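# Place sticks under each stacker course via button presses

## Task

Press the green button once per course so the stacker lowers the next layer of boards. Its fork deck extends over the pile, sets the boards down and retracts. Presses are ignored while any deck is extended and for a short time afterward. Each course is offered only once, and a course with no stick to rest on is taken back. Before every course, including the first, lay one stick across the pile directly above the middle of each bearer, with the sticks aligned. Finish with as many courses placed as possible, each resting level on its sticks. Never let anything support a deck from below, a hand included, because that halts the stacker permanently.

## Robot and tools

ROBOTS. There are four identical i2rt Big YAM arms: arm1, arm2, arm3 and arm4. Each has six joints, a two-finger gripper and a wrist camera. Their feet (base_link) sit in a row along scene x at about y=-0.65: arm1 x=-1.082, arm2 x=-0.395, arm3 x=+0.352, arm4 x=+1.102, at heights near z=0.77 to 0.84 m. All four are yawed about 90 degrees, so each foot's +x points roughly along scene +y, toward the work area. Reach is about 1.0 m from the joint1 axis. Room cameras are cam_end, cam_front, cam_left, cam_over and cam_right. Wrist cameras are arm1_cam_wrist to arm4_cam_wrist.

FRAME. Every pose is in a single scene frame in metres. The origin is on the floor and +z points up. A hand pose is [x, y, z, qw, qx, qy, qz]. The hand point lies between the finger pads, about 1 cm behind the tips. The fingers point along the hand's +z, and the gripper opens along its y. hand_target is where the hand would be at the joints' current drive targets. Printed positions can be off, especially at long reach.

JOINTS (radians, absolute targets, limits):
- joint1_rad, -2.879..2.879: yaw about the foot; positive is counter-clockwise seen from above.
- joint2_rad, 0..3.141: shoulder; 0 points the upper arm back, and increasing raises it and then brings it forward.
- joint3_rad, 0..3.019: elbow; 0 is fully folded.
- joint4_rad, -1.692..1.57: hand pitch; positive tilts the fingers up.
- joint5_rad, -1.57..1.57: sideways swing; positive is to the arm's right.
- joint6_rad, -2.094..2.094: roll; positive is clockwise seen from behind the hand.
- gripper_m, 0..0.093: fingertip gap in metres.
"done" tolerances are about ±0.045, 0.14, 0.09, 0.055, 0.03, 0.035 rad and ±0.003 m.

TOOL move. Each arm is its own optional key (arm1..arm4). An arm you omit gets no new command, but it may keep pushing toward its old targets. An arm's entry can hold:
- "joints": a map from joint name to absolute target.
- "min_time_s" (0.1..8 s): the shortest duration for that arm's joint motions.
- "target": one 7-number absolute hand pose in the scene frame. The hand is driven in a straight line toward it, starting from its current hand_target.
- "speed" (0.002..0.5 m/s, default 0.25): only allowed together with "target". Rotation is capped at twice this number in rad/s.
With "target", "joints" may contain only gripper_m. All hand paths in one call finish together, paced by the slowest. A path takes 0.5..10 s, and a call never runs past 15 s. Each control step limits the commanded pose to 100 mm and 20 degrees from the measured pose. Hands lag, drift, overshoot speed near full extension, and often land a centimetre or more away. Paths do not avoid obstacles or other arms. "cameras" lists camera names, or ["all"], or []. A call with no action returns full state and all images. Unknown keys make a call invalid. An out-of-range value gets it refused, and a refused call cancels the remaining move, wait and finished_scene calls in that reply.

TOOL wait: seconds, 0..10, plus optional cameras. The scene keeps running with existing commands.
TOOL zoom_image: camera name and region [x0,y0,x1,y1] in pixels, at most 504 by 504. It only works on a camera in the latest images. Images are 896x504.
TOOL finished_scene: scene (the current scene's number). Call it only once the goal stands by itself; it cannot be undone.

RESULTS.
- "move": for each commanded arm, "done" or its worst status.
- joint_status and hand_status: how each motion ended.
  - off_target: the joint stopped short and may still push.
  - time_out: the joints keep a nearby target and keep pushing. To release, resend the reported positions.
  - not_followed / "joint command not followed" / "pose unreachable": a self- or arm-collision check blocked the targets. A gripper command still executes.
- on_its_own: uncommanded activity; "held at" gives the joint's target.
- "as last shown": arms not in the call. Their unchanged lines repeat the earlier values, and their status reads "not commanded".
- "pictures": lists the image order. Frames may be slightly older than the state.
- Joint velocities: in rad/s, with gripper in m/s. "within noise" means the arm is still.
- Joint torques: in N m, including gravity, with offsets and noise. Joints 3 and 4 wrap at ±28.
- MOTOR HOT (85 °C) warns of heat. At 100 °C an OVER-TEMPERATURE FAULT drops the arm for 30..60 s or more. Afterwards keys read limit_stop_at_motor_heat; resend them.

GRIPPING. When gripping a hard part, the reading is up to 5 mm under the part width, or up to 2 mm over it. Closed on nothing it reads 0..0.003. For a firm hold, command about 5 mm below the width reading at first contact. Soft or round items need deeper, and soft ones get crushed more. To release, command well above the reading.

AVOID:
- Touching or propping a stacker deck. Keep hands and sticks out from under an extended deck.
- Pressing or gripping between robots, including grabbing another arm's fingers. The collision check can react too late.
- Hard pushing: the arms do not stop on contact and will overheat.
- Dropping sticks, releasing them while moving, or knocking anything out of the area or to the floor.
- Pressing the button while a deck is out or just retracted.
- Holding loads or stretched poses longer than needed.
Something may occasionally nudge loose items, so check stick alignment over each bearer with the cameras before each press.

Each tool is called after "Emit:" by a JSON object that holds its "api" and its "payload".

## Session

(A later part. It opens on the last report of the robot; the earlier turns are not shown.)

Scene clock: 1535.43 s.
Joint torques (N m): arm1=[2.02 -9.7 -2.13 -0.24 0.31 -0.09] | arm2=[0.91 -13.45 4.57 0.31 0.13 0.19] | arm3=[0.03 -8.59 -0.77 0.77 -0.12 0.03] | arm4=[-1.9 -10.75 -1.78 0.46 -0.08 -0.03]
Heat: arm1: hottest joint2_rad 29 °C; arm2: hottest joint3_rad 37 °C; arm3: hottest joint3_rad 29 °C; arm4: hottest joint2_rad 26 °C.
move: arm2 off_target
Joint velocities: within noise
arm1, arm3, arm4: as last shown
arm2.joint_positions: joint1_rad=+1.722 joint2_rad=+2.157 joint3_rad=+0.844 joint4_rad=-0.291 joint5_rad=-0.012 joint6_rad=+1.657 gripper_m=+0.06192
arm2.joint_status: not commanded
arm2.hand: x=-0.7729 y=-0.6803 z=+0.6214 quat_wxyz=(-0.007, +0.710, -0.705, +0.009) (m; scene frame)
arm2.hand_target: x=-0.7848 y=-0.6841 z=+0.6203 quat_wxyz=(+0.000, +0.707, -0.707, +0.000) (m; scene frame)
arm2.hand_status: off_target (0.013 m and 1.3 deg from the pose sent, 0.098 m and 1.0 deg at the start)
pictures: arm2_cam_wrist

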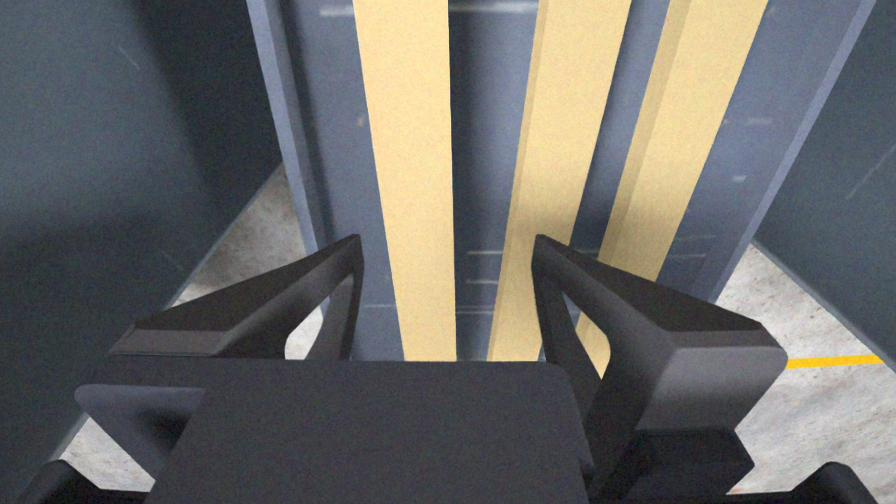

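Emit:
{"api": "move", "payload": {"arm2": {"target": [-0.795, -0.684, 0.534, 0, 0.7188, -0.6953, 0], "speed": 0.12}, "cameras": ["arm2_cam_wrist"]}}

Scene clock: 1547.33 s.
Joint torques (N m): arm1=[2.14 -9.76 -2.1 -0.25 0.3 -0.1] | arm2=[0.91 -14.62 2.73 0.34 0.13 -0.09] | arm3=[-0.03 -8.64 -0.77 0.79 -0.12 0.03] | arm4=[-1.96 -10.75 -1.77 0.44 -0.08 -0.03]
Heat: arm1: hottest joint2_rad 29 °C; arm2: hottest joint3_rad 34 °C; arm3: hottest joint3_rad 29 °C; arm4: hottest joint2_rad 26 °C.
move: arm2 done
Joint velocities: within noise
arm1, arm3, arm4: as last shown
arm2.joint_positions: joint1_rad=+1.722 joint2_rad=+2.408 joint3_rad=+0.966 joint4_rad=-0.154 joint5_rad=-0.011 joint6_rad=+1.653 gripper_m=+0.06192
arm2.joint_status: not commanded
arm2.hand: x=-0.7877 y=-0.6810 z=+0.5371 quat_wxyz=(-0.005, +0.711, -0.703, +0.006) (m; scene frame)
arm2.hand_target: x=-0.7950 y=-0.6841 z=+0.5342 quat_wxyz=(+0.000, +0.719, -0.695, +0.000) (m; scene frame)
arm2.hand_status: done (0.009 m and 1.6 deg from the pose sent, 0.090 m and 2.0 deg at the start)
pictures: arm2_cam_wrist

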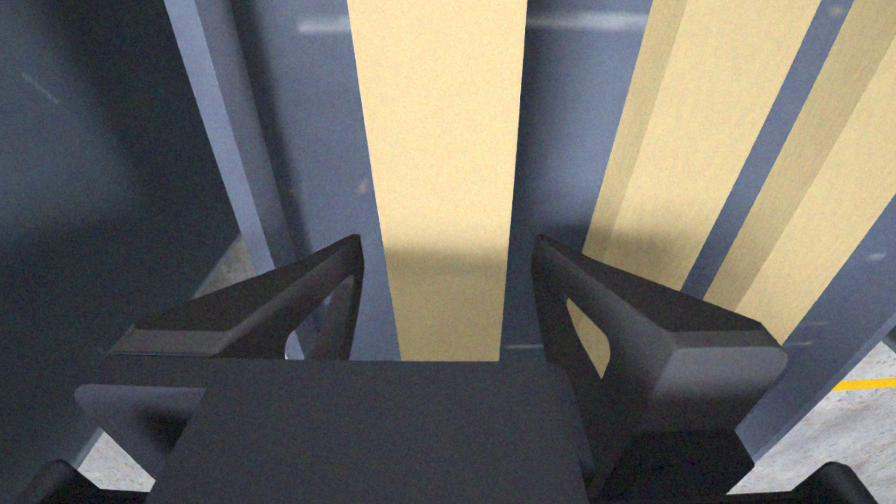

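Emit:
{"api": "move", "payload": {"arm2": {"target": [-0.795, -0.684, 0.529, 0, 0.7188, -0.6953, 0], "speed": 0.06}, "cameras": []}}

Emit:
{"api": "move", "payload": {"arm2": {"joints": {"gripper_m": 0.031}}, "cameras": []}}

Emit:
{"api": "move", "payload": {"arm2": {"target": [-0.786, -0.684, 0.72, 0, 0.7071, -0.7071, 0], "speed": 0.15}, "cameras": ["cam_end", "cam_over"]}}

Emit:
{"api": "zoom_image", "payload": {"camera": "cam_end", "region": [580, 190, 760, 360]}}

Scene clock: 1557.87 s.
Joint torques (N m): arm1=[2.02 -9.7 -2.17 -0.31 0.3 -0.09] | arm2=[0.91 -14.45 2.74 0.35 0.13 -0.09] | arm3=[-0.03 -8.64 -0.77 0.77 -0.12 0.03] | arm4=[-1.96 -10.75 -1.78 0.44 -0.08 -0.03]
Heat: arm1: hottest joint2_rad 29 °C; arm2: hottest joint3_rad 32 °C; arm3: hottest joint3_rad 29 °C; arm4: hottest joint2_rad 26 °C.
move: arm2 done
Joint velocities: within noise
arm1: as last shown
arm2.joint_positions: joint1_rad=+1.722 joint2_rad=+2.419 joint3_rad=+0.972 joint4_rad=-0.147 joint5_rad=-0.011 joint6_rad=+1.653 gripper_m=+0.06192
arm2.joint_status: not commanded
arm2.hand: x=-0.7884 y=-0.6810 z=+0.5332 quat_wxyz=(-0.004, +0.711, -0.703, +0.006) (m; scene frame)
arm2.hand_target: x=-0.7950 y=-0.6841 z=+0.5292 quat_wxyz=(+0.000, +0.719, -0.695, +0.000) (m; scene frame)
arm2.hand_status: done (0.008 m and 1.5 deg from the pose sent, 0.011 m and 1.6 deg at the start)
arm3.joint_positions: joint1_rad=-1.607 joint2_rad=+2.215 joint3_rad=+0.636 joint4_rad=+0.026 joint5_rad=+0.016 joint6_rad=-1.610 gripper_m=+0.03707
arm3.joint_status: not commanded
arm3.hand: x=+0.6567 y=-0.6805 z=+0.5337 quat_wxyz=(-0.005, +0.705, -0.709, +0.007) (m; scene frame)
arm3.hand_target: x=+0.6469 y=-0.6837 z=+0.5274 quat_wxyz=(+0.000, +0.698, -0.716, +0.000) (m; scene frame)
arm3.hand_status: not commanded
arm4.joint_positions: joint1_rad=-1.671 joint2_rad=+2.374 joint3_rad=+0.567 joint4_rad=+0.232 joint5_rad=-0.002 joint6_rad=-1.706 gripper_m=+0.03729
arm4.joint_status: not commanded
arm4.hand: x=+1.3532 y=-0.6810 z=+0.5250 quat_wxyz=(-0.001, +0.713, -0.701, +0.002) (m; scene frame)
arm4.hand_target: x=+1.3480 y=-0.6837 z=+0.5219 quat_wxyz=(+0.000, +0.711, -0.704, +0.000) (m; scene frame)
arm4.hand_status: not commanded
pictures: none
No camera images: "cameras" was empty.

Scene clock: 1558.43 s.
Joint torques (N m): arm1=[2.2 -9.7 -2.11 -0.28 0.29 -0.09] | arm2=[0.91 -14.51 2.71 0.34 0.13 -0.05] | arm3=[-0.03 -8.64 -0.77 0.77 -0.12 0.03] | arm4=[-1.9 -10.81 -1.8 0.43 -0.08 -0.03]
Heat: arm1: hottest joint2_rad 29 °C; arm2: hottest joint3_rad 32 °C; arm3: hottest joint3_rad 29 °C; arm4: hottest joint2_rad 26 °C.
move: arm2 off_target
Joint velocities: within noise
arm1.joint_positions: joint1_rad=+1.543 joint2_rad=+2.478 joint3_rad=+0.661 joint4_rad=+0.245 joint5_rad=+0.003 joint6_rad=+1.591 gripper_m=+0.03671
arm1.joint_status: not commanded
arm1.hand: x=-1.3505 y=-0.6814 z=+0.5357 quat_wxyz=(+0.000, +0.715, -0.699, +0.002) (m; scene frame)
arm1.hand_target: x=-1.3520 y=-0.6840 z=+0.5408 quat_wxyz=(+0.000, +0.722, -0.691, +0.000) (m; scene frame)
arm1.hand_status: not commanded
arm2.joint_positions: joint1_rad=+1.722 joint2_rad=+2.419 joint3_rad=+0.972 joint4_rad=-0.146 joint5_rad=-0.011 joint6_rad=+1.649 gripper_m=+0.03896
arm2.joint_status: gripper_m off_target (ended at +0.03898, target +0.03100)
arm2.hand: x=-0.7887 y=-0.6811 z=+0.5332 quat_wxyz=(-0.004, +0.712, -0.702, +0.005) (m; scene frame)
arm2.hand_target: x=-0.7948 y=-0.6841 z=+0.5292 quat_wxyz=(+0.000, +0.719, -0.695, +0.000) (m; scene frame)
arm2.hand_status: not commanded
arm3, arm4: as last shown
pictures: none
No camera images: "cameras" was empty.

Scene clock: 1560.53 s.
Joint torques (N m): arm1=[2.02 -9.7 -2.06 -0.28 0.29 -0.09] | arm2=[0.79 -14.51 4.81 -0.46 0.12 0.19] | arm3=[-0.03 -8.64 -0.77 0.77 -0.12 0.03] | arm4=[-1.9 -10.75 -1.78 0.43 -0.08 -0.03]
Heat: arm1: hottest joint2_rad 29 °C; arm2: hottest joint3_rad 32 °C; arm3: hottest joint3_rad 29 °C; arm4: hottest joint2_rad 26 °C.
move: arm2 done
Joint velocities: within noise
arm1, arm3, arm4: as last shown
arm2.joint_positions: joint1_rad=+1.722 joint2_rad=+1.903 joint3_rad=+0.840 joint4_rad=-0.520 joint5_rad=-0.011 joint6_rad=+1.654 gripper_m=+0.03896
arm2.joint_status: not commanded
arm2.hand: x=-0.7863 y=-0.6822 z=+0.7146 quat_wxyz=(+0.000, +0.710, -0.704, +0.002) (m; scene frame)
arm2.hand_target: x=-0.7859 y=-0.6840 z=+0.7198 quat_wxyz=(+0.000, +0.707, -0.707, +0.000) (m; scene frame)
arm2.hand_status: done (0.006 m and 0.6 deg from the pose sent, 0.187 m and 1.1 deg at the start)
pictures: cam_end, cam_over

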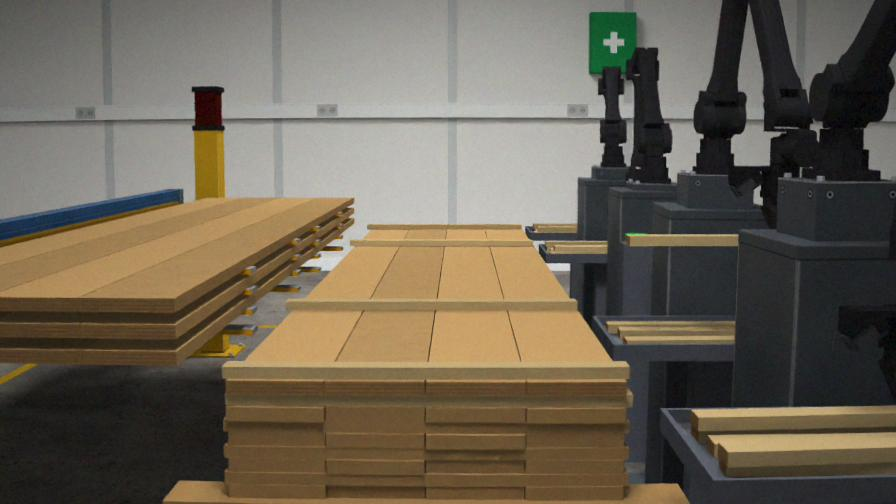

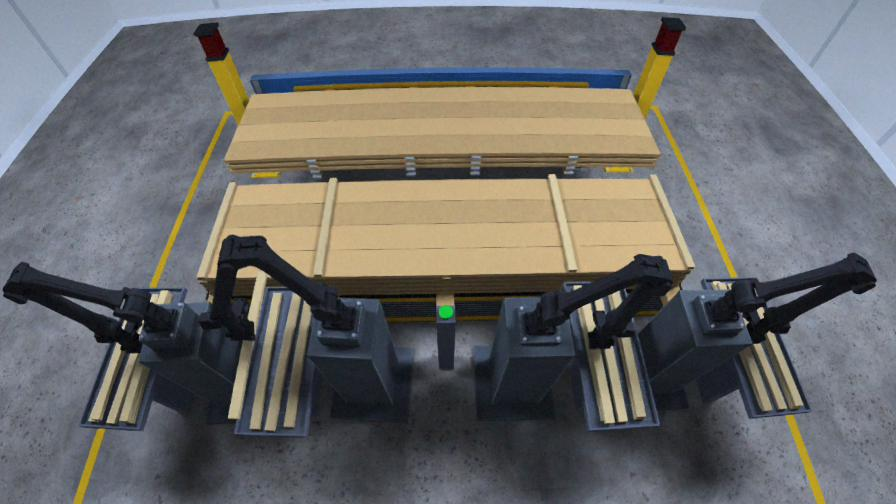

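Scaled by 2.800.

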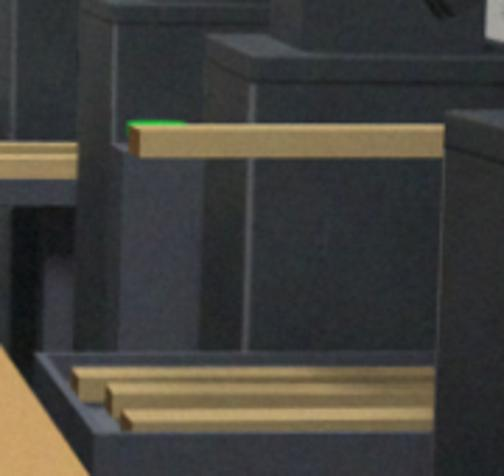

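Emit:
{"api": "move", "payload": {"arm2": {"target": [-0.65, -0.40, 0.725, 0, 0.7071, -0.7071, 0], "speed": 0.3}, "cameras": []}}

Emit:
{"api": "move", "payload": {"arm2": {"target": [-0.60, 0.02, 0.73, -0.012, 0.709, -0.705, -0.012], "speed": 0.3}, "cameras": []}}

Emit:
{"api": "move", "payload": {"arm2": {"target": [0.010, 0.03, 0.68, -0.020, 0.715, -0.6985, -0.020], "speed": 0.3}, "cameras": ["cam_end", "cam_over"]}}

Emit:
{"api": "zoom_image", "payload": {"camera": "cam_end", "region": [310, 200, 580, 310]}}

Emit:
{"api": "zoom_image", "payload": {"camera": "cam_over", "region": [400, 155, 500, 285]}}

Scene clock: 1574.30 s.
Joint torques (N m): arm1=[2.02 -9.82 -2.11 -0.31 0.31 -0.08] | arm2=[-0.21 -11.16 7.84 -0.43 -0.13 -0.08] | arm3=[-0.03 -8.64 -0.77 0.77 -0.12 0.03] | arm4=[-1.96 -10.75 -1.78 0.44 -0.08 -0.03]
Heat: arm1: hottest joint2_rad 29 °C; arm2: hottest joint3_rad 31 °C; arm3: hottest joint3_rad 29 °C; arm4: hottest joint2_rad 26 °C.
move: arm2 off_target
Joint velocities: within noise
arm1, arm3, arm4: as last shown
arm2.joint_positions: joint1_rad=+0.873 joint2_rad=+1.812 joint3_rad=+0.687 joint4_rad=-0.481 joint5_rad=+0.006 joint6_rad=+0.823 gripper_m=+0.03896
arm2.joint_status: not commanded
arm2.hand: x=-0.6384 y=-0.4142 z=+0.7200 quat_wxyz=(-0.002, +0.705, -0.710, +0.011) (m; scene frame)
arm2.hand_target: x=-0.6496 y=-0.4003 z=+0.7253 quat_wxyz=(+0.000, +0.707, -0.707, +0.000) (m; scene frame)
arm2.hand_status: off_target (0.019 m and 1.4 deg from the pose sent, 0.314 m and 0.6 deg at the start)
pictures: none
No camera images: "cameras" was empty.

Scene clock: 1576.93 s.
Joint torques (N m): arm1=[2.14 -9.58 -2.15 -0.21 0.31 -0.09] | arm2=[0.5 -23.3 14.41 -0.47 0 -0.09] | arm3=[0.03 -8.59 -0.77 0.77 -0.12 0.03] | arm4=[-1.96 -10.75 -1.78 0.44 -0.08 -0.03]
Heat: arm1: hottest joint2_rad 28 °C; arm2: hottest joint3_rad 31 °C; arm3: hottest joint3_rad 29 °C; arm4: hottest joint2_rad 26 °C.
move: arm2 off_target
Joint velocities: within noise
arm1, arm3, arm4: as last shown
arm2.joint_positions: joint1_rad=+0.363 joint2_rad=+2.428 joint3_rad=+1.865 joint4_rad=-1.038 joint5_rad=+0.018 joint6_rad=+0.312 gripper_m=+0.03896
arm2.joint_status: not commanded
arm2.hand: x=-0.5938 y=-0.0061 z=+0.7081 quat_wxyz=(+0.000, +0.705, -0.709, +0.011) (m; scene frame)
arm2.hand_target: x=-0.5996 y=+0.0185 z=+0.7308 quat_wxyz=(-0.013, +0.709, -0.705, -0.012) (m; scene frame)
arm2.hand_status: off_target (0.035 m and 3.1 deg from the pose sent, 0.436 m and 3.0 deg at the start)
pictures: none
No camera images: "cameras" was empty.

Scene clock: 1580.53 s.
Joint torques (N m): arm1=[1.79 -9.64 -2.11 -0.21 0.31 -0.08] | arm2=[1.55 -26.81 16.12 -0.43 -0.24 -0.1] | arm3=[-0.03 -8.64 -0.77 0.77 -0.12 0.03] | arm4=[-1.96 -10.75 -1.8 0.44 -0.08 -0.03]
Heat: arm1: hottest joint2_rad 28 °C; arm2: hottest joint3_rad 32 °C; arm3: hottest joint3_rad 28 °C; arm4: hottest joint2_rad 26 °C.
move: arm2 off_target
Joint velocities: within noise
arm1, arm3, arm4: as last shown
arm2.joint_positions: joint1_rad=-0.496 joint2_rad=+2.806 joint3_rad=+2.498 joint4_rad=-1.273 joint5_rad=-0.014 joint6_rad=-0.554 gripper_m=+0.03896
arm2.joint_status: not commanded
arm2.hand: x=+0.0033 y=+0.0060 z=+0.6539 quat_wxyz=(+0.008, +0.707, -0.707, -0.012) (m; scene frame)
arm2.hand_target: x=+0.0089 y=+0.0284 z=+0.6808 quat_wxyz=(-0.021, +0.715, -0.699, -0.020) (m; scene frame)
arm2.hand_status: off_target (0.036 m and 3.6 deg from the pose sent, 0.605 m and 4.6 deg at the start)
pictures: cam_end, cam_over

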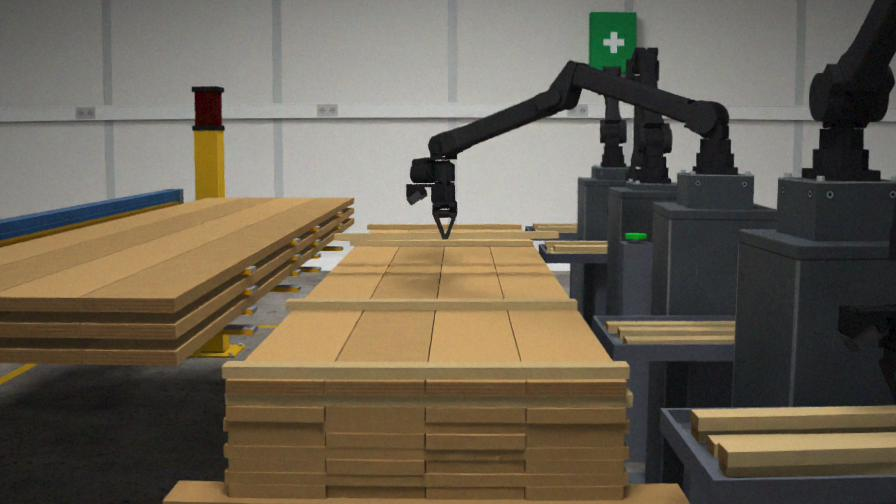

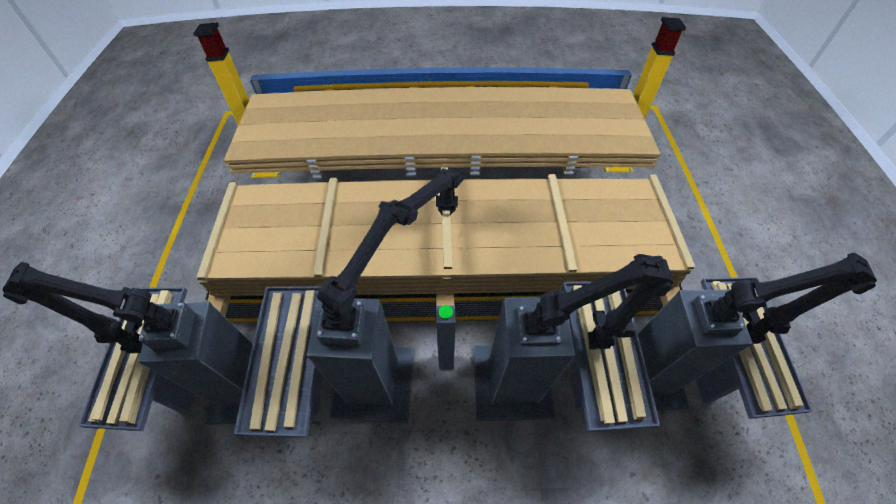

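Scaled by 1.867.

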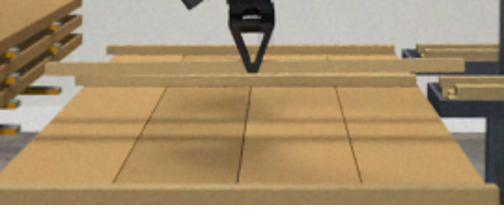

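Scaled by 3.877.

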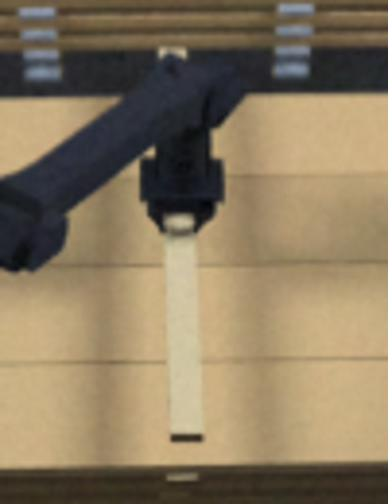

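Emit:
{"api": "move", "payload": {"arm2": {"target": [0.002, 0.047, 0.622, -0.028, 0.7071, -0.7060, -0.028], "speed": 0.12}, "cameras": ["cam_end", "cam_over"]}}

Emit:
{"api": "zoom_image", "payload": {"camera": "cam_end", "region": [310, 220, 580, 330]}}

Emit:
{"api": "zoom_image", "payload": {"camera": "cam_over", "region": [400, 155, 500, 285]}}

Scene clock: 1601.10 s.
Joint torques (N m): arm1=[2.26 -9.99 -2.13 -0.24 0.32 -0.08] | arm2=[1.73 -26.99 16.25 -0.36 -0.24 0.19] | arm3=[-0.03 -8.59 -0.76 0.76 -0.12 0.03] | arm4=[-1.96 -10.81 -1.78 0.44 -0.08 -0.02]
Heat: arm1: hottest joint2_rad 28 °C; arm2: hottest joint3_rad 38 °C; arm3: hottest joint3_rad 28 °C; arm4: hottest joint2_rad 26 °C.
move: arm2 off_target
Joint velocities: within noise
arm1, arm3, arm4: as last shown
arm2.joint_positions: joint1_rad=-0.482 joint2_rad=+2.962 joint3_rad=+2.657 joint4_rad=-1.255 joint5_rad=-0.025 joint6_rad=-0.546 gripper_m=+0.03896
arm2.joint_status: not commanded
arm2.hand: x=-0.0031 y=+0.0219 z=+0.5956 quat_wxyz=(-0.001, +0.709, -0.705, -0.020) (m; scene frame)
arm2.hand_target: x=+0.0009 y=+0.0454 z=+0.6229 quat_wxyz=(-0.030, +0.707, -0.706, -0.029) (m; scene frame)
arm2.hand_status: off_target (0.037 m and 3.3 deg from the pose sent, 0.052 m and 4.5 deg at the start)
pictures: cam_end, cam_over

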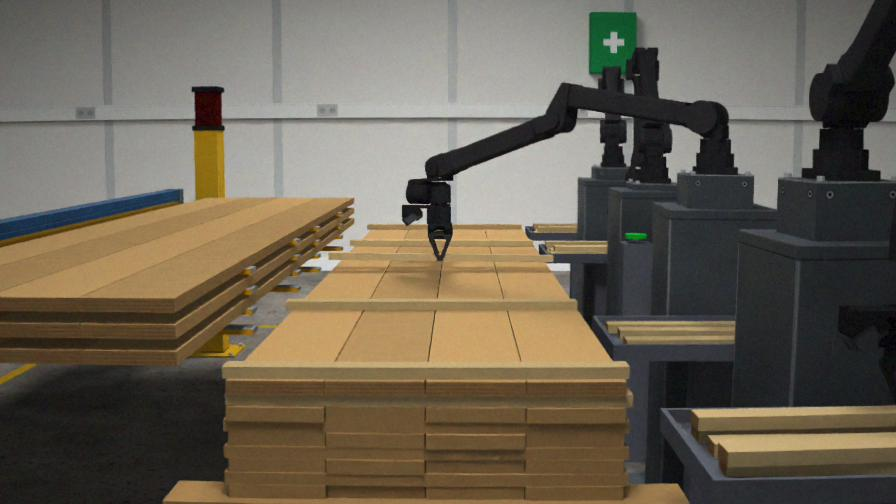

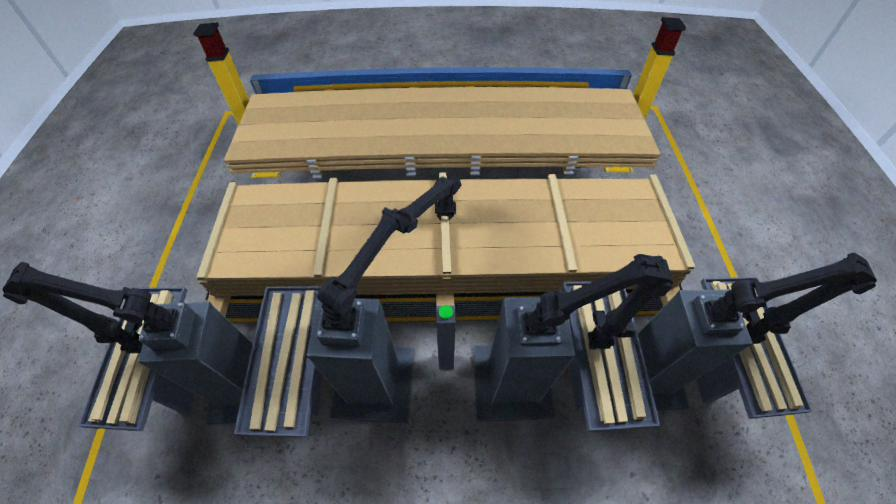

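Scaled by 1.867.

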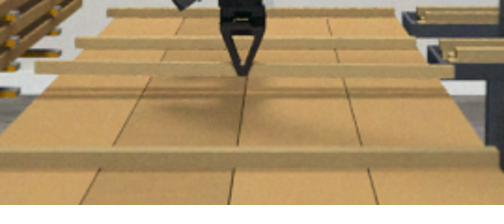

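Scaled by 3.877.

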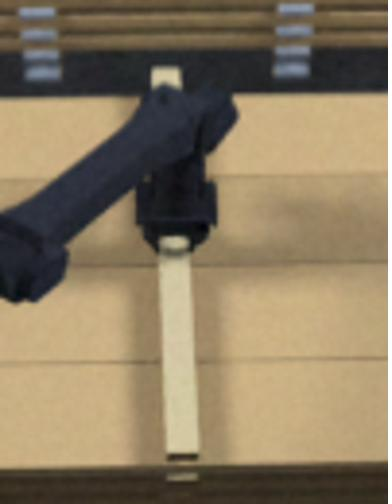

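Emit:
{"api": "move", "payload": {"arm2": {"target": [0.001, 0.047, 0.606, -0.026, 0.6960, -0.7168, -0.026], "speed": 0.06}, "cameras": []}}

Emit:
{"api": "move", "payload": {"arm2": {"target": [0.001, 0.046, 0.590, -0.024, 0.6962, -0.7170, -0.024], "speed": 0.06}, "cameras": ["cam_end", "cam_over"]}}

Emit:
{"api": "zoom_image", "payload": {"camera": "cam_end", "region": [310, 220, 580, 330]}}

Emit:
{"api": "zoom_image", "payload": {"camera": "cam_over", "region": [400, 155, 500, 285]}}

Scene clock: 1620.20 s.
Joint torques (N m): arm1=[2.14 -9.82 -2.1 -0.24 0.31 -0.08] | arm2=[1.9 -26.87 16.29 -0.35 -0.1 0.19] | arm3=[-0.03 -8.7 -0.77 0.79 -0.12 0.03] | arm4=[-1.96 -10.81 -1.78 0.46 -0.08 -0.03]
Heat: arm1: hottest joint2_rad 28 °C; arm2: hottest joint3_rad 39 °C; arm3: hottest joint3_rad 28 °C; arm4: hottest joint2_rad 26 °C.
move: arm2 off_target
Joint velocities: within noise
arm1, arm3, arm4: as last shown
arm2.joint_positions: joint1_rad=-0.482 joint2_rad=+3.011 joint3_rad=+2.714 joint4_rad=-1.267 joint5_rad=-0.025 joint6_rad=-0.513 gripper_m=+0.03896
arm2.joint_status: not commanded
arm2.hand: x=-0.0034 y=+0.0218 z=+0.5800 quat_wxyz=(+0.001, +0.697, -0.716, -0.019) (m; scene frame)
arm2.hand_target: x=-0.0002 y=+0.0453 z=+0.6069 quat_wxyz=(-0.028, +0.696, -0.717, -0.027) (m; scene frame)
arm2.hand_status: off_target (0.036 m and 3.2 deg from the pose sent, 0.028 m and 3.6 deg at the start)
pictures: none
No camera images: "cameras" was empty.

Scene clock: 1621.97 s.
Joint torques (N m): arm1=[2.2 -9.76 -2.11 -0.25 0.31 -0.1] | arm2=[1.85 -26.23 16.18 -0.17 -0.15 0.16] | arm3=[-0.03 -8.59 -0.77 0.79 -0.12 0.03] | arm4=[-1.9 -10.81 -1.78 0.44 -0.08 -0.03]
Heat: arm1: hottest joint2_rad 28 °C; arm2: hottest joint3_rad 39 °C; arm3: hottest joint3_rad 28 °C; arm4: hottest joint2_rad 26 °C.
move: arm2 off_target
Joint velocities: within noise
arm1: as last shown
arm2.joint_positions: joint1_rad=-0.482 joint2_rad=+3.068 joint3_rad=+2.808 joint4_rad=-1.301 joint5_rad=-0.021 joint6_rad=-0.511 gripper_m=+0.03896
arm2.joint_status: not commanded
arm2.hand: x=-0.0019 y=+0.0237 z=+0.5709 quat_wxyz=(+0.000, +0.697, -0.717, -0.017) (m; scene frame)
arm2.hand_target: x=-0.0002 y=+0.0445 z=+0.5910 quat_wxyz=(-0.027, +0.696, -0.717, -0.025) (m; scene frame)
arm2.hand_status: off_target (0.029 m and 2.8 deg from the pose sent, 0.026 m and 2.9 deg at the start)
arm3.joint_positions: joint1_rad=-1.607 joint2_rad=+2.215 joint3_rad=+0.636 joint4_rad=+0.026 joint5_rad=+0.016 joint6_rad=-1.610 gripper_m=+0.03707
arm3.joint_status: not commanded
arm3.hand: x=+0.6567 y=-0.6805 z=+0.5337 quat_wxyz=(-0.005, +0.705, -0.709, +0.007) (m; scene frame)
arm3.hand_target: x=+0.6469 y=-0.6837 z=+0.5274 quat_wxyz=(+0.000, +0.698, -0.716, +0.000) (m; scene frame)
arm3.hand_status: not commanded
arm4.joint_positions: joint1_rad=-1.671 joint2_rad=+2.374 joint3_rad=+0.567 joint4_rad=+0.232 joint5_rad=-0.002 joint6_rad=-1.706 gripper_m=+0.03729
arm4.joint_status: not commanded
arm4.hand: x=+1.3532 y=-0.6810 z=+0.5250 quat_wxyz=(-0.001, +0.713, -0.701, +0.002) (m; scene frame)
arm4.hand_target: x=+1.3480 y=-0.6837 z=+0.5219 quat_wxyz=(+0.000, +0.711, -0.704, +0.000) (m; scene frame)
arm4.hand_status: not commanded
pictures: cam_end, cam_over

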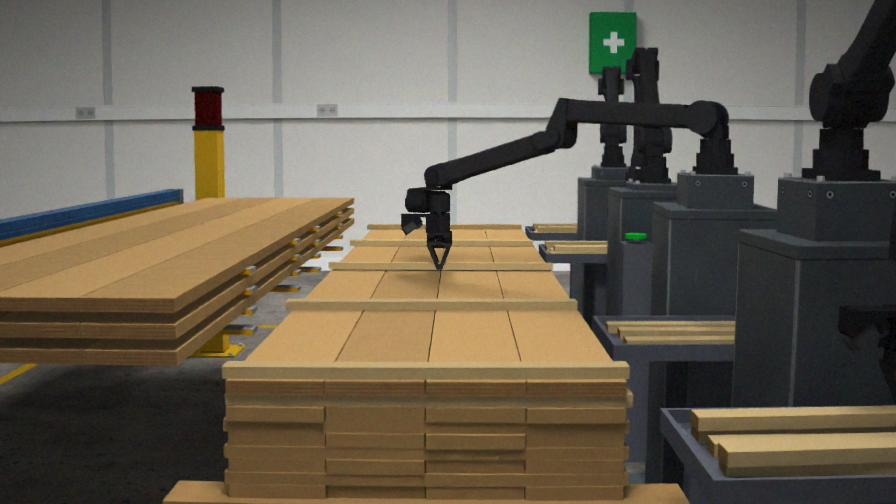

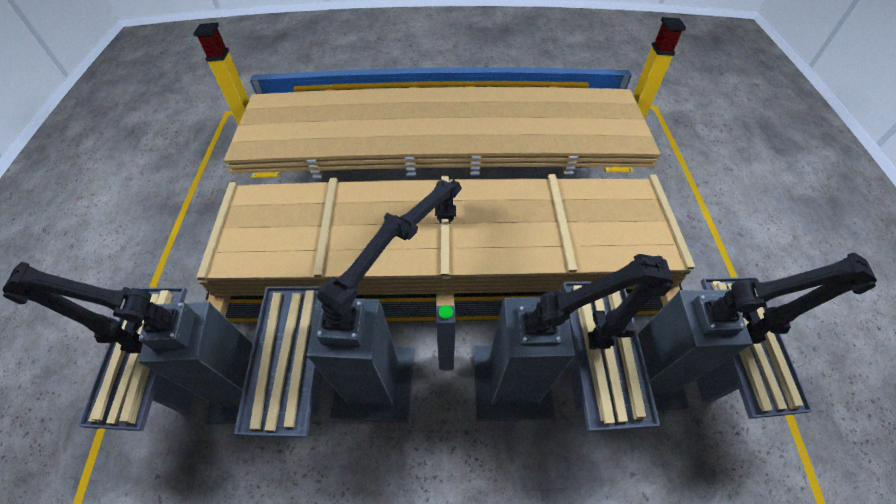

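Scaled by 1.867.

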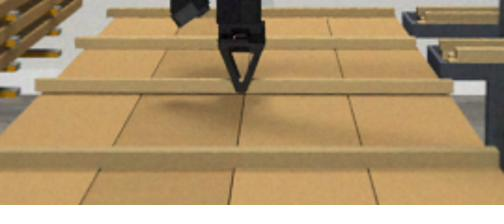

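Scaled by 3.877.

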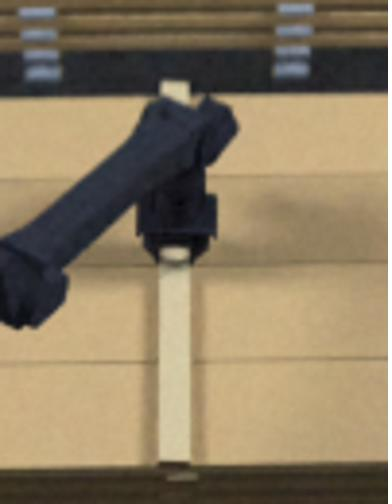

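Emit:
{"api": "move", "payload": {"arm2": {"target": [-0.001, 0.044, 0.580, -0.022, 0.7000, -0.7133, -0.022], "speed": 0.05}, "cameras": []}}

Emit:
{"api": "move", "payload": {"arm2": {"joints": {"gripper_m": 0.062}}, "cameras": ["cam_end"]}}

Emit:
{"api": "zoom_image", "payload": {"camera": "cam_end", "region": [310, 220, 580, 330]}}

Emit:
{"api": "move", "payload": {"arm2": {"target": [0.0, 0.030, 0.66, -0.018, 0.700, -0.7135, -0.018], "speed": 0.08}, "cameras": []}}

Emit:
{"api": "move", "payload": {"arm2": {"target": [0.005, -0.42, 0.80, 0, 0.7071, -0.7071, 0], "speed": 0.3, "joints": {"gripper_m": 0.0}}, "cameras": ["cam_over", "cam_end"]}}

Emit:
{"api": "zoom_image", "payload": {"camera": "cam_over", "region": [190, 160, 690, 300]}}

Scene clock: 1642.10 s.
Joint torques (N m): arm1=[2.26 -10.05 -2.11 -0.25 0.31 -0.08] | arm2=[1.9 -25.29 15.75 -0.03 -0.16 0.08] | arm3=[-0.03 -8.59 -0.76 0.77 -0.12 0.03] | arm4=[-1.96 -10.75 -1.78 0.44 -0.08 -0.03]
Heat: arm1: hottest joint2_rad 28 °C; arm2: hottest joint3_rad 39 °C; arm3: hottest joint3_rad 28 °C; arm4: hottest joint2_rad 25 °C.
move: arm2 off_target
Joint velocities: within noise
arm1.joint_positions: joint1_rad=+1.543 joint2_rad=+2.478 joint3_rad=+0.661 joint4_rad=+0.245 joint5_rad=+0.003 joint6_rad=+1.591 gripper_m=+0.03671
arm1.joint_status: not commanded
arm1.hand: x=-1.3505 y=-0.6814 z=+0.5357 quat_wxyz=(+0.000, +0.715, -0.699, +0.002) (m; scene frame)
arm1.hand_target: x=-1.3520 y=-0.6840 z=+0.5408 quat_wxyz=(+0.000, +0.722, -0.691, +0.000) (m; scene frame)
arm1.hand_status: not commanded
arm2.joint_positions: joint1_rad=-0.482 joint2_rad=+3.088 joint3_rad=+2.845 joint4_rad=-1.313 joint5_rad=-0.018 joint6_rad=-0.511 gripper_m=+0.03896
arm2.joint_status: not commanded
arm2.hand: x=-0.0002 y=+0.0255 z=+0.5698 quat_wxyz=(-0.004, +0.697, -0.717, -0.017) (m; scene frame)
arm2.hand_target: x=-0.0021 y=+0.0427 z=+0.5806 quat_wxyz=(-0.025, +0.700, -0.713, -0.023) (m; scene frame)
arm2.hand_status: off_target (0.021 m and 2.3 deg from the pose sent, 0.022 m and 2.6 deg at the start)
arm3, arm4: as last shown
pictures: none
No camera images: "cameras" was empty.

Scene clock: 1642.70 s.
Joint torques (N m): arm1=[2.32 -9.58 -2.14 -0.31 0.31 -0.07] | arm2=[1.96 -25.29 15.3 -0.01 -0.15 0.08] | arm3=[0.03 -8.59 -0.77 0.79 -0.12 0.03] | arm4=[-1.96 -10.75 -1.78 0.44 -0.08 -0.03]
Heat: arm1: hottest joint2_rad 28 °C; arm2: hottest joint3_rad 39 °C; arm3: hottest joint3_rad 28 °C; arm4: hottest joint2_rad 25 °C.
move: arm2 done
Joint velocities: within noise
arm1, arm3, arm4: as last shown
arm2.joint_positions: joint1_rad=-0.482 joint2_rad=+3.089 joint3_rad=+2.851 joint4_rad=-1.313 joint5_rad=-0.018 joint6_rad=-0.511 gripper_m=+0.06184
arm2.joint_status: all done
arm2.hand: x=+0.0006 y=+0.0269 z=+0.5714 quat_wxyz=(-0.006, +0.697, -0.717, -0.017) (m; scene frame)
arm2.hand_target: x=-0.0020 y=+0.0428 z=+0.5809 quat_wxyz=(-0.025, +0.700, -0.713, -0.023) (m; scene frame)
arm2.hand_status: not commanded
pictures: cam_end

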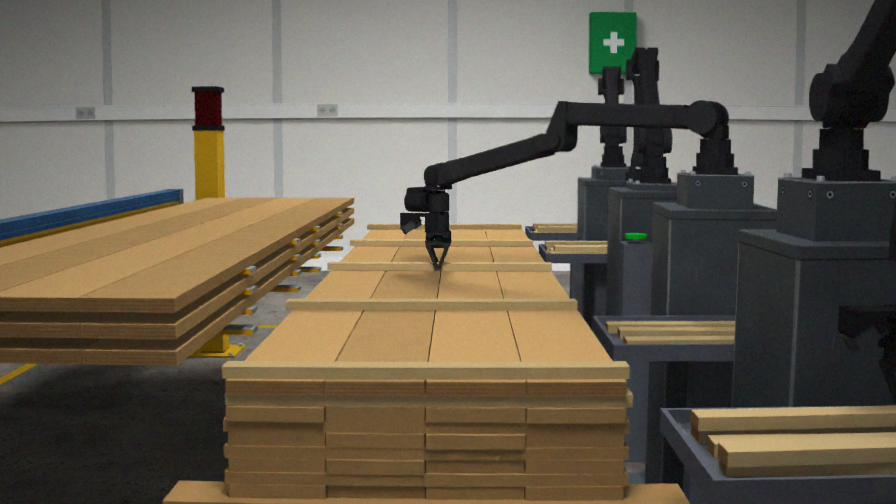

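Scaled by 1.867.

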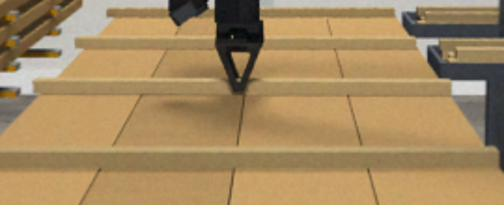

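Scene clock: 1644.60 s.
Joint torques (N m): arm1=[2.14 -9.64 -2.11 -0.27 0.31 -0.08] | arm2=[1.32 -27.93 9.26 0.53 0 0.01] | arm3=[-0.03 -8.64 -0.76 0.76 -0.12 0.03] | arm4=[-1.96 -10.81 -1.78 0.43 -0.08 -0.03]
Heat: arm1: hottest joint2_rad 28 °C; arm2: hottest joint3_rad 39 °C; arm3: hottest joint3_rad 28 °C; arm4: hottest joint2_rad 25 °C.
move: arm2 done
Joint velocities: within noise
arm1, arm3, arm4: as last shown
arm2.joint_positions: joint1_rad=-0.482 joint2_rad=+2.844 joint3_rad=+2.569 joint4_rad=-1.272 joint5_rad=-0.016 joint6_rad=-0.511 gripper_m=+0.06193
arm2.joint_status: not commanded
arm2.hand: x=+0.0004 y=+0.0240 z=+0.6516 quat_wxyz=(-0.008, +0.697, -0.717, -0.017) (m; scene frame)
arm2.hand_target: x=-0.0001 y=+0.0300 z=+0.6600 quat_wxyz=(-0.018, +0.700, -0.714, -0.018) (m; scene frame)
arm2.hand_status: done (0.010 m and 1.3 deg from the pose sent, 0.089 m and 1.5 deg at the start)
pictures: none
No camera images: "cameras" was empty.

Scene clock: 1647.20 s.
Joint torques (N m): arm1=[2.2 -9.76 -2.17 -0.34 0.3 -0.09] | arm2=[0.21 -15.5 6.86 0.17 -0.23 -0.09] | arm3=[-0.03 -8.59 -0.77 0.76 -0.12 0.03] | arm4=[-1.96 -10.81 -1.78 0.44 -0.08 -0.03]
Heat: arm1: hottest joint2_rad 28 °C; arm2: hottest joint3_rad 38 °C; arm3: hottest joint3_rad 28 °C; arm4: hottest joint2_rad 25 °C.
move: arm2 done
Joint velocities: within noise
arm1, arm3, arm4: as last shown
arm2.joint_positions: joint1_rad=-0.990 joint2_rad=+1.815 joint3_rad=+1.071 joint4_rad=-0.827 joint5_rad=+0.014 joint6_rad=-1.038 gripper_m=+0.00122
arm2.joint_status: all done
arm2.hand: x=+0.0047 y=-0.4176 z=+0.7983 quat_wxyz=(+0.004, +0.704, -0.711, +0.000) (m; scene frame)
arm2.hand_target: x=+0.0050 y=-0.4199 z=+0.8001 quat_wxyz=(+0.000, +0.707, -0.707, +0.000) (m; scene frame)
arm2.hand_status: done (0.003 m and 0.7 deg from the pose sent, 0.468 m and 2.7 deg at the start)
pictures: cam_end, cam_over

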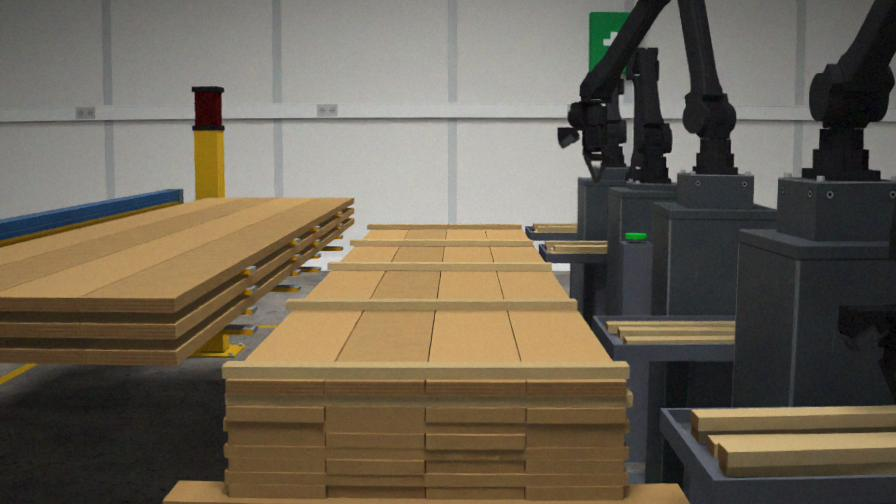

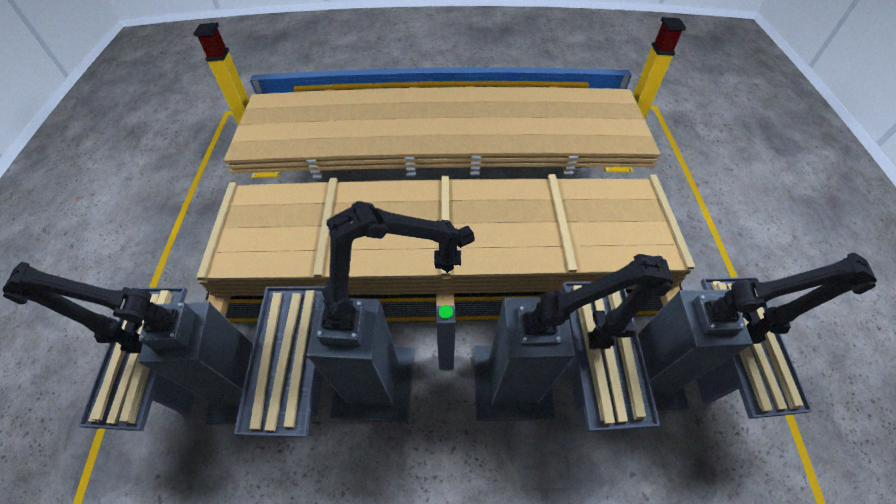

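Scaled by 1.008.

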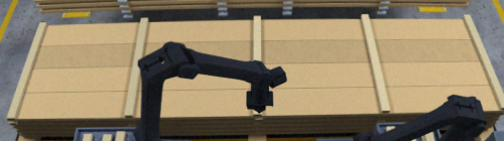

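Emit:
{"api": "move", "payload": {"arm2": {"target": [0.003, -0.533, 0.72, 0, 0.7071, -0.7071, 0], "speed": 0.2}, "cameras": []}}

Emit:
{"api": "move", "payload": {"arm2": {"target": [0.005, -0.533, 0.668, 0, 0.7071, -0.7071, 0], "speed": 0.1}, "cameras": ["arm2_cam_wrist"]}}

Emit:
{"api": "move", "payload": {"arm2": {"target": [0.005, -0.533, 0.634, 0, 0.7071, -0.7071, 0], "speed": 0.05}, "cameras": ["cam_over"]}}

Scene clock: 1659.40 s.
Joint torques (N m): arm1=[2.32 -9.7 -2.13 -0.25 0.32 -0.1] | arm2=[-0.15 -13.22 5.24 0.43 -0.27 -0.1] | arm3=[-0.03 -8.64 -0.77 0.77 -0.12 0.03] | arm4=[-1.96 -10.75 -1.78 0.44 -0.08 -0.03]
Heat: arm1: hottest joint2_rad 28 °C; arm2: hottest joint3_rad 36 °C; arm3: hottest joint3_rad 28 °C; arm4: hottest joint2_rad 25 °C.
move: arm2 done
Joint velocities: within noise
arm1, arm3, arm4: as last shown
arm2.joint_positions: joint1_rad=-1.225 joint2_rad=+1.889 joint3_rad=+0.895 joint4_rad=-0.570 joint5_rad=+0.013 joint6_rad=-1.278 gripper_m=+0.00121
arm2.joint_status: not commanded
arm2.hand: x=+0.0023 y=-0.5296 z=+0.7236 quat_wxyz=(+0.002, +0.705, -0.709, +0.001) (m; scene frame)
arm2.hand_target: x=+0.0028 y=-0.5330 z=+0.7200 quat_wxyz=(+0.000, +0.707, -0.707, +0.000) (m; scene frame)
arm2.hand_status: done (0.005 m and 0.4 deg from the pose sent, 0.139 m and 0.7 deg at the start)
pictures: none
No camera images: "cameras" was empty.

Scene clock: 1660.63 s.
Joint torques (N m): arm1=[2.2 -9.76 -2.06 -0.23 0.32 -0.08] | arm2=[-0.38 -13.8 5.05 0.39 -0.26 -0.09] | arm3=[-0.03 -8.64 -0.76 0.77 -0.12 0.03] | arm4=[-1.96 -10.75 -1.8 0.44 -0.08 -0.03]
Heat: arm1: hottest joint2_rad 28 °C; arm2: hottest joint3_rad 36 °C; arm3: hottest joint3_rad 28 °C; arm4: hottest joint2_rad 25 °C.
move: arm2 done
Joint velocities: within noise
arm1, arm3, arm4: as last shown
arm2.joint_positions: joint1_rad=-1.225 joint2_rad=+2.027 joint3_rad=+0.895 joint4_rad=-0.443 joint5_rad=+0.013 joint6_rad=-1.281 gripper_m=+0.00121
arm2.joint_status: not commanded
arm2.hand: x=-0.0020 y=-0.5303 z=+0.6697 quat_wxyz=(+0.006, +0.706, -0.708, -0.001) (m; scene frame)
arm2.hand_target: x=+0.0048 y=-0.5330 z=+0.6681 quat_wxyz=(+0.000, +0.707, -0.707, +0.000) (m; scene frame)
arm2.hand_status: done (0.008 m and 0.8 deg from the pose sent, 0.056 m and 0.4 deg at the start)
pictures: arm2_cam_wrist

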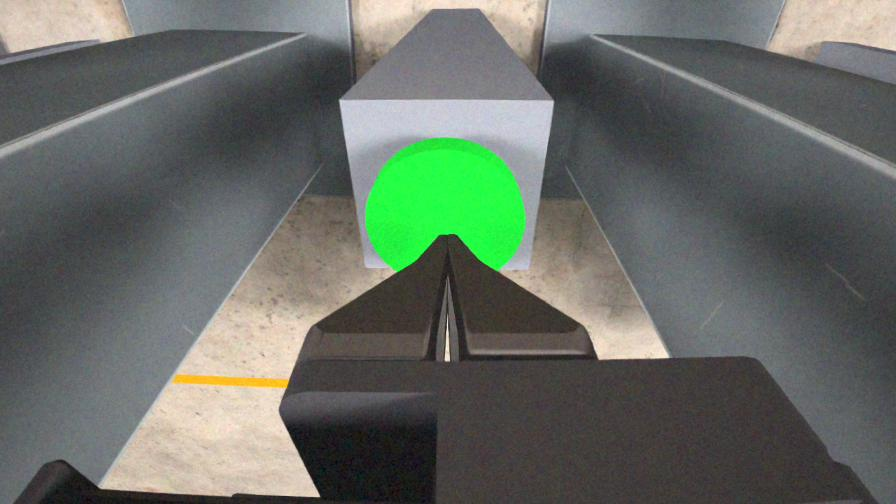

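Scene clock: 1661.83 s.
Joint torques (N m): arm1=[2.26 -9.76 -2.09 -0.2 0.32 -0.09] | arm2=[-0.38 -10.64 5.83 0.94 -0.26 -0.09] | arm3=[-0.03 -8.64 -0.77 0.76 -0.12 0.03] | arm4=[-1.9 -10.75 -1.77 0.46 -0.08 -0.02]
Heat: arm1: hottest joint2_rad 28 °C; arm2: hottest joint3_rad 36 °C; arm3: hottest joint3_rad 28 °C; arm4: hottest joint2_rad 25 °C.
move: arm2 off_target
Joint velocities: within noise
arm1, arm3, arm4: as last shown
arm2.joint_positions: joint1_rad=-1.225 joint2_rad=+2.077 joint3_rad=+0.895 joint4_rad=-0.378 joint5_rad=+0.013 joint6_rad=-1.281 gripper_m=+0.00121
arm2.joint_status: not commanded
arm2.hand: x=-0.0008 y=-0.5297 z=+0.6504 quat_wxyz=(+0.000, +0.706, -0.708, +0.002) (m; scene frame)
arm2.hand_target: x=+0.0041 y=-0.5331 z=+0.6347 quat_wxyz=(+0.000, +0.707, -0.707, +0.000) (m; scene frame)
arm2.hand_status: off_target (0.018 m and 0.3 deg from the pose sent, 0.036 m and 0.7 deg at the start)
pictures: cam_over

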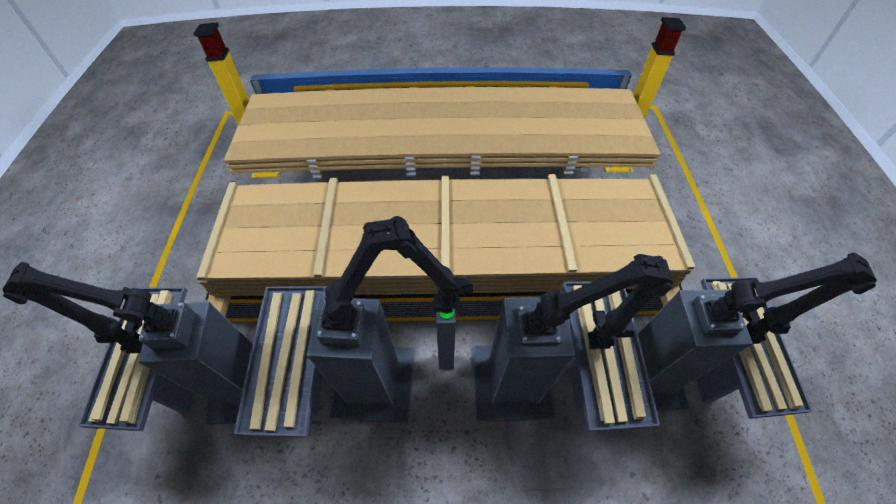

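Emit:
{"api": "wait", "payload": {"seconds": 1, "cameras": ["cam_over"]}}

Scene clock: 1668.93 s.
Joint torques (N m): arm1=[2.2 -9.7 -2.15 -0.21 0.31 -0.08] | arm2=[-0.38 -10.64 5.83 0.94 -0.26 -0.09] | arm3=[-0.09 -8.64 -0.77 0.77 -0.12 0.03] | arm4=[-2.02 -10.75 -1.78 0.44 -0.08 -0.03]
Heat: arm1: hottest joint2_rad 28 °C; arm2: hottest joint3_rad 35 °C; arm3: hottest joint3_rad 28 °C; arm4: hottest joint2_rad 25 °C.
Joint velocities: within noise
arm1.joint_positions: joint1_rad=+1.543 joint2_rad=+2.478 joint3_rad=+0.661 joint4_rad=+0.245 joint5_rad=+0.003 joint6_rad=+1.591 gripper_m=+0.03671
arm1.joint_status: not commanded
arm1.hand: x=-1.3505 y=-0.6814 z=+0.5357 quat_wxyz=(+0.000, +0.715, -0.699, +0.002) (m; scene frame)
arm1.hand_target: x=-1.3520 y=-0.6840 z=+0.5408 quat_wxyz=(+0.000, +0.722, -0.691, +0.000) (m; scene frame)
arm1.hand_status: not commanded
arm2.joint_positions: joint1_rad=-1.225 joint2_rad=+2.077 joint3_rad=+0.895 joint4_rad=-0.378 joint5_rad=+0.013 joint6_rad=-1.281 gripper_m=+0.00121
arm2.joint_status: not commanded
arm2.hand: x=-0.0008 y=-0.5297 z=+0.6504 quat_wxyz=(+0.000, +0.706, -0.708, +0.002) (m; scene frame)
arm2.hand_target: x=+0.0041 y=-0.5331 z=+0.6347 quat_wxyz=(+0.000, +0.707, -0.707, +0.000) (m; scene frame)
arm2.hand_status: off_target (0.018 m and 0.3 deg from the pose sent, 0.036 m and 0.7 deg at the start)
arm3.joint_positions: joint1_rad=-1.607 joint2_rad=+2.215 joint3_rad=+0.636 joint4_rad=+0.026 joint5_rad=+0.016 joint6_rad=-1.610 gripper_m=+0.03707
arm3.joint_status: not commanded
arm3.hand: x=+0.6567 y=-0.6805 z=+0.5337 quat_wxyz=(-0.005, +0.705, -0.709, +0.007) (m; scene frame)
arm3.hand_target: x=+0.6469 y=-0.6837 z=+0.5274 quat_wxyz=(+0.000, +0.698, -0.716, +0.000) (m; scene frame)
arm3.hand_status: not commanded
arm4.joint_positions: joint1_rad=-1.671 joint2_rad=+2.374 joint3_rad=+0.567 joint4_rad=+0.232 joint5_rad=-0.002 joint6_rad=-1.706 gripper_m=+0.03729
arm4.joint_status: not commanded
arm4.hand: x=+1.3532 y=-0.6810 z=+0.5250 quat_wxyz=(-0.001, +0.713, -0.701, +0.002) (m; scene frame)
arm4.hand_target: x=+1.3480 y=-0.6837 z=+0.5219 quat_wxyz=(+0.000, +0.711, -0.704, +0.000) (m; scene frame)
arm4.hand_status: not commanded
wait: 1.00 s; at rest from the start
pictures: cam_over

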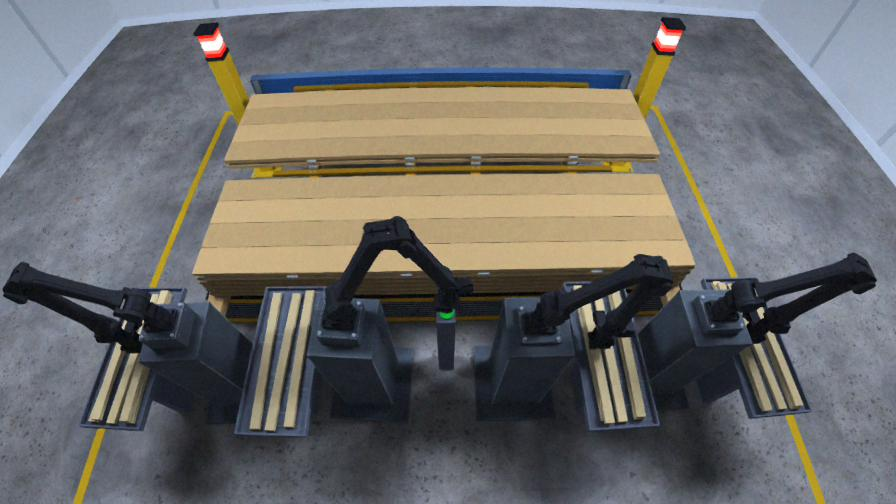

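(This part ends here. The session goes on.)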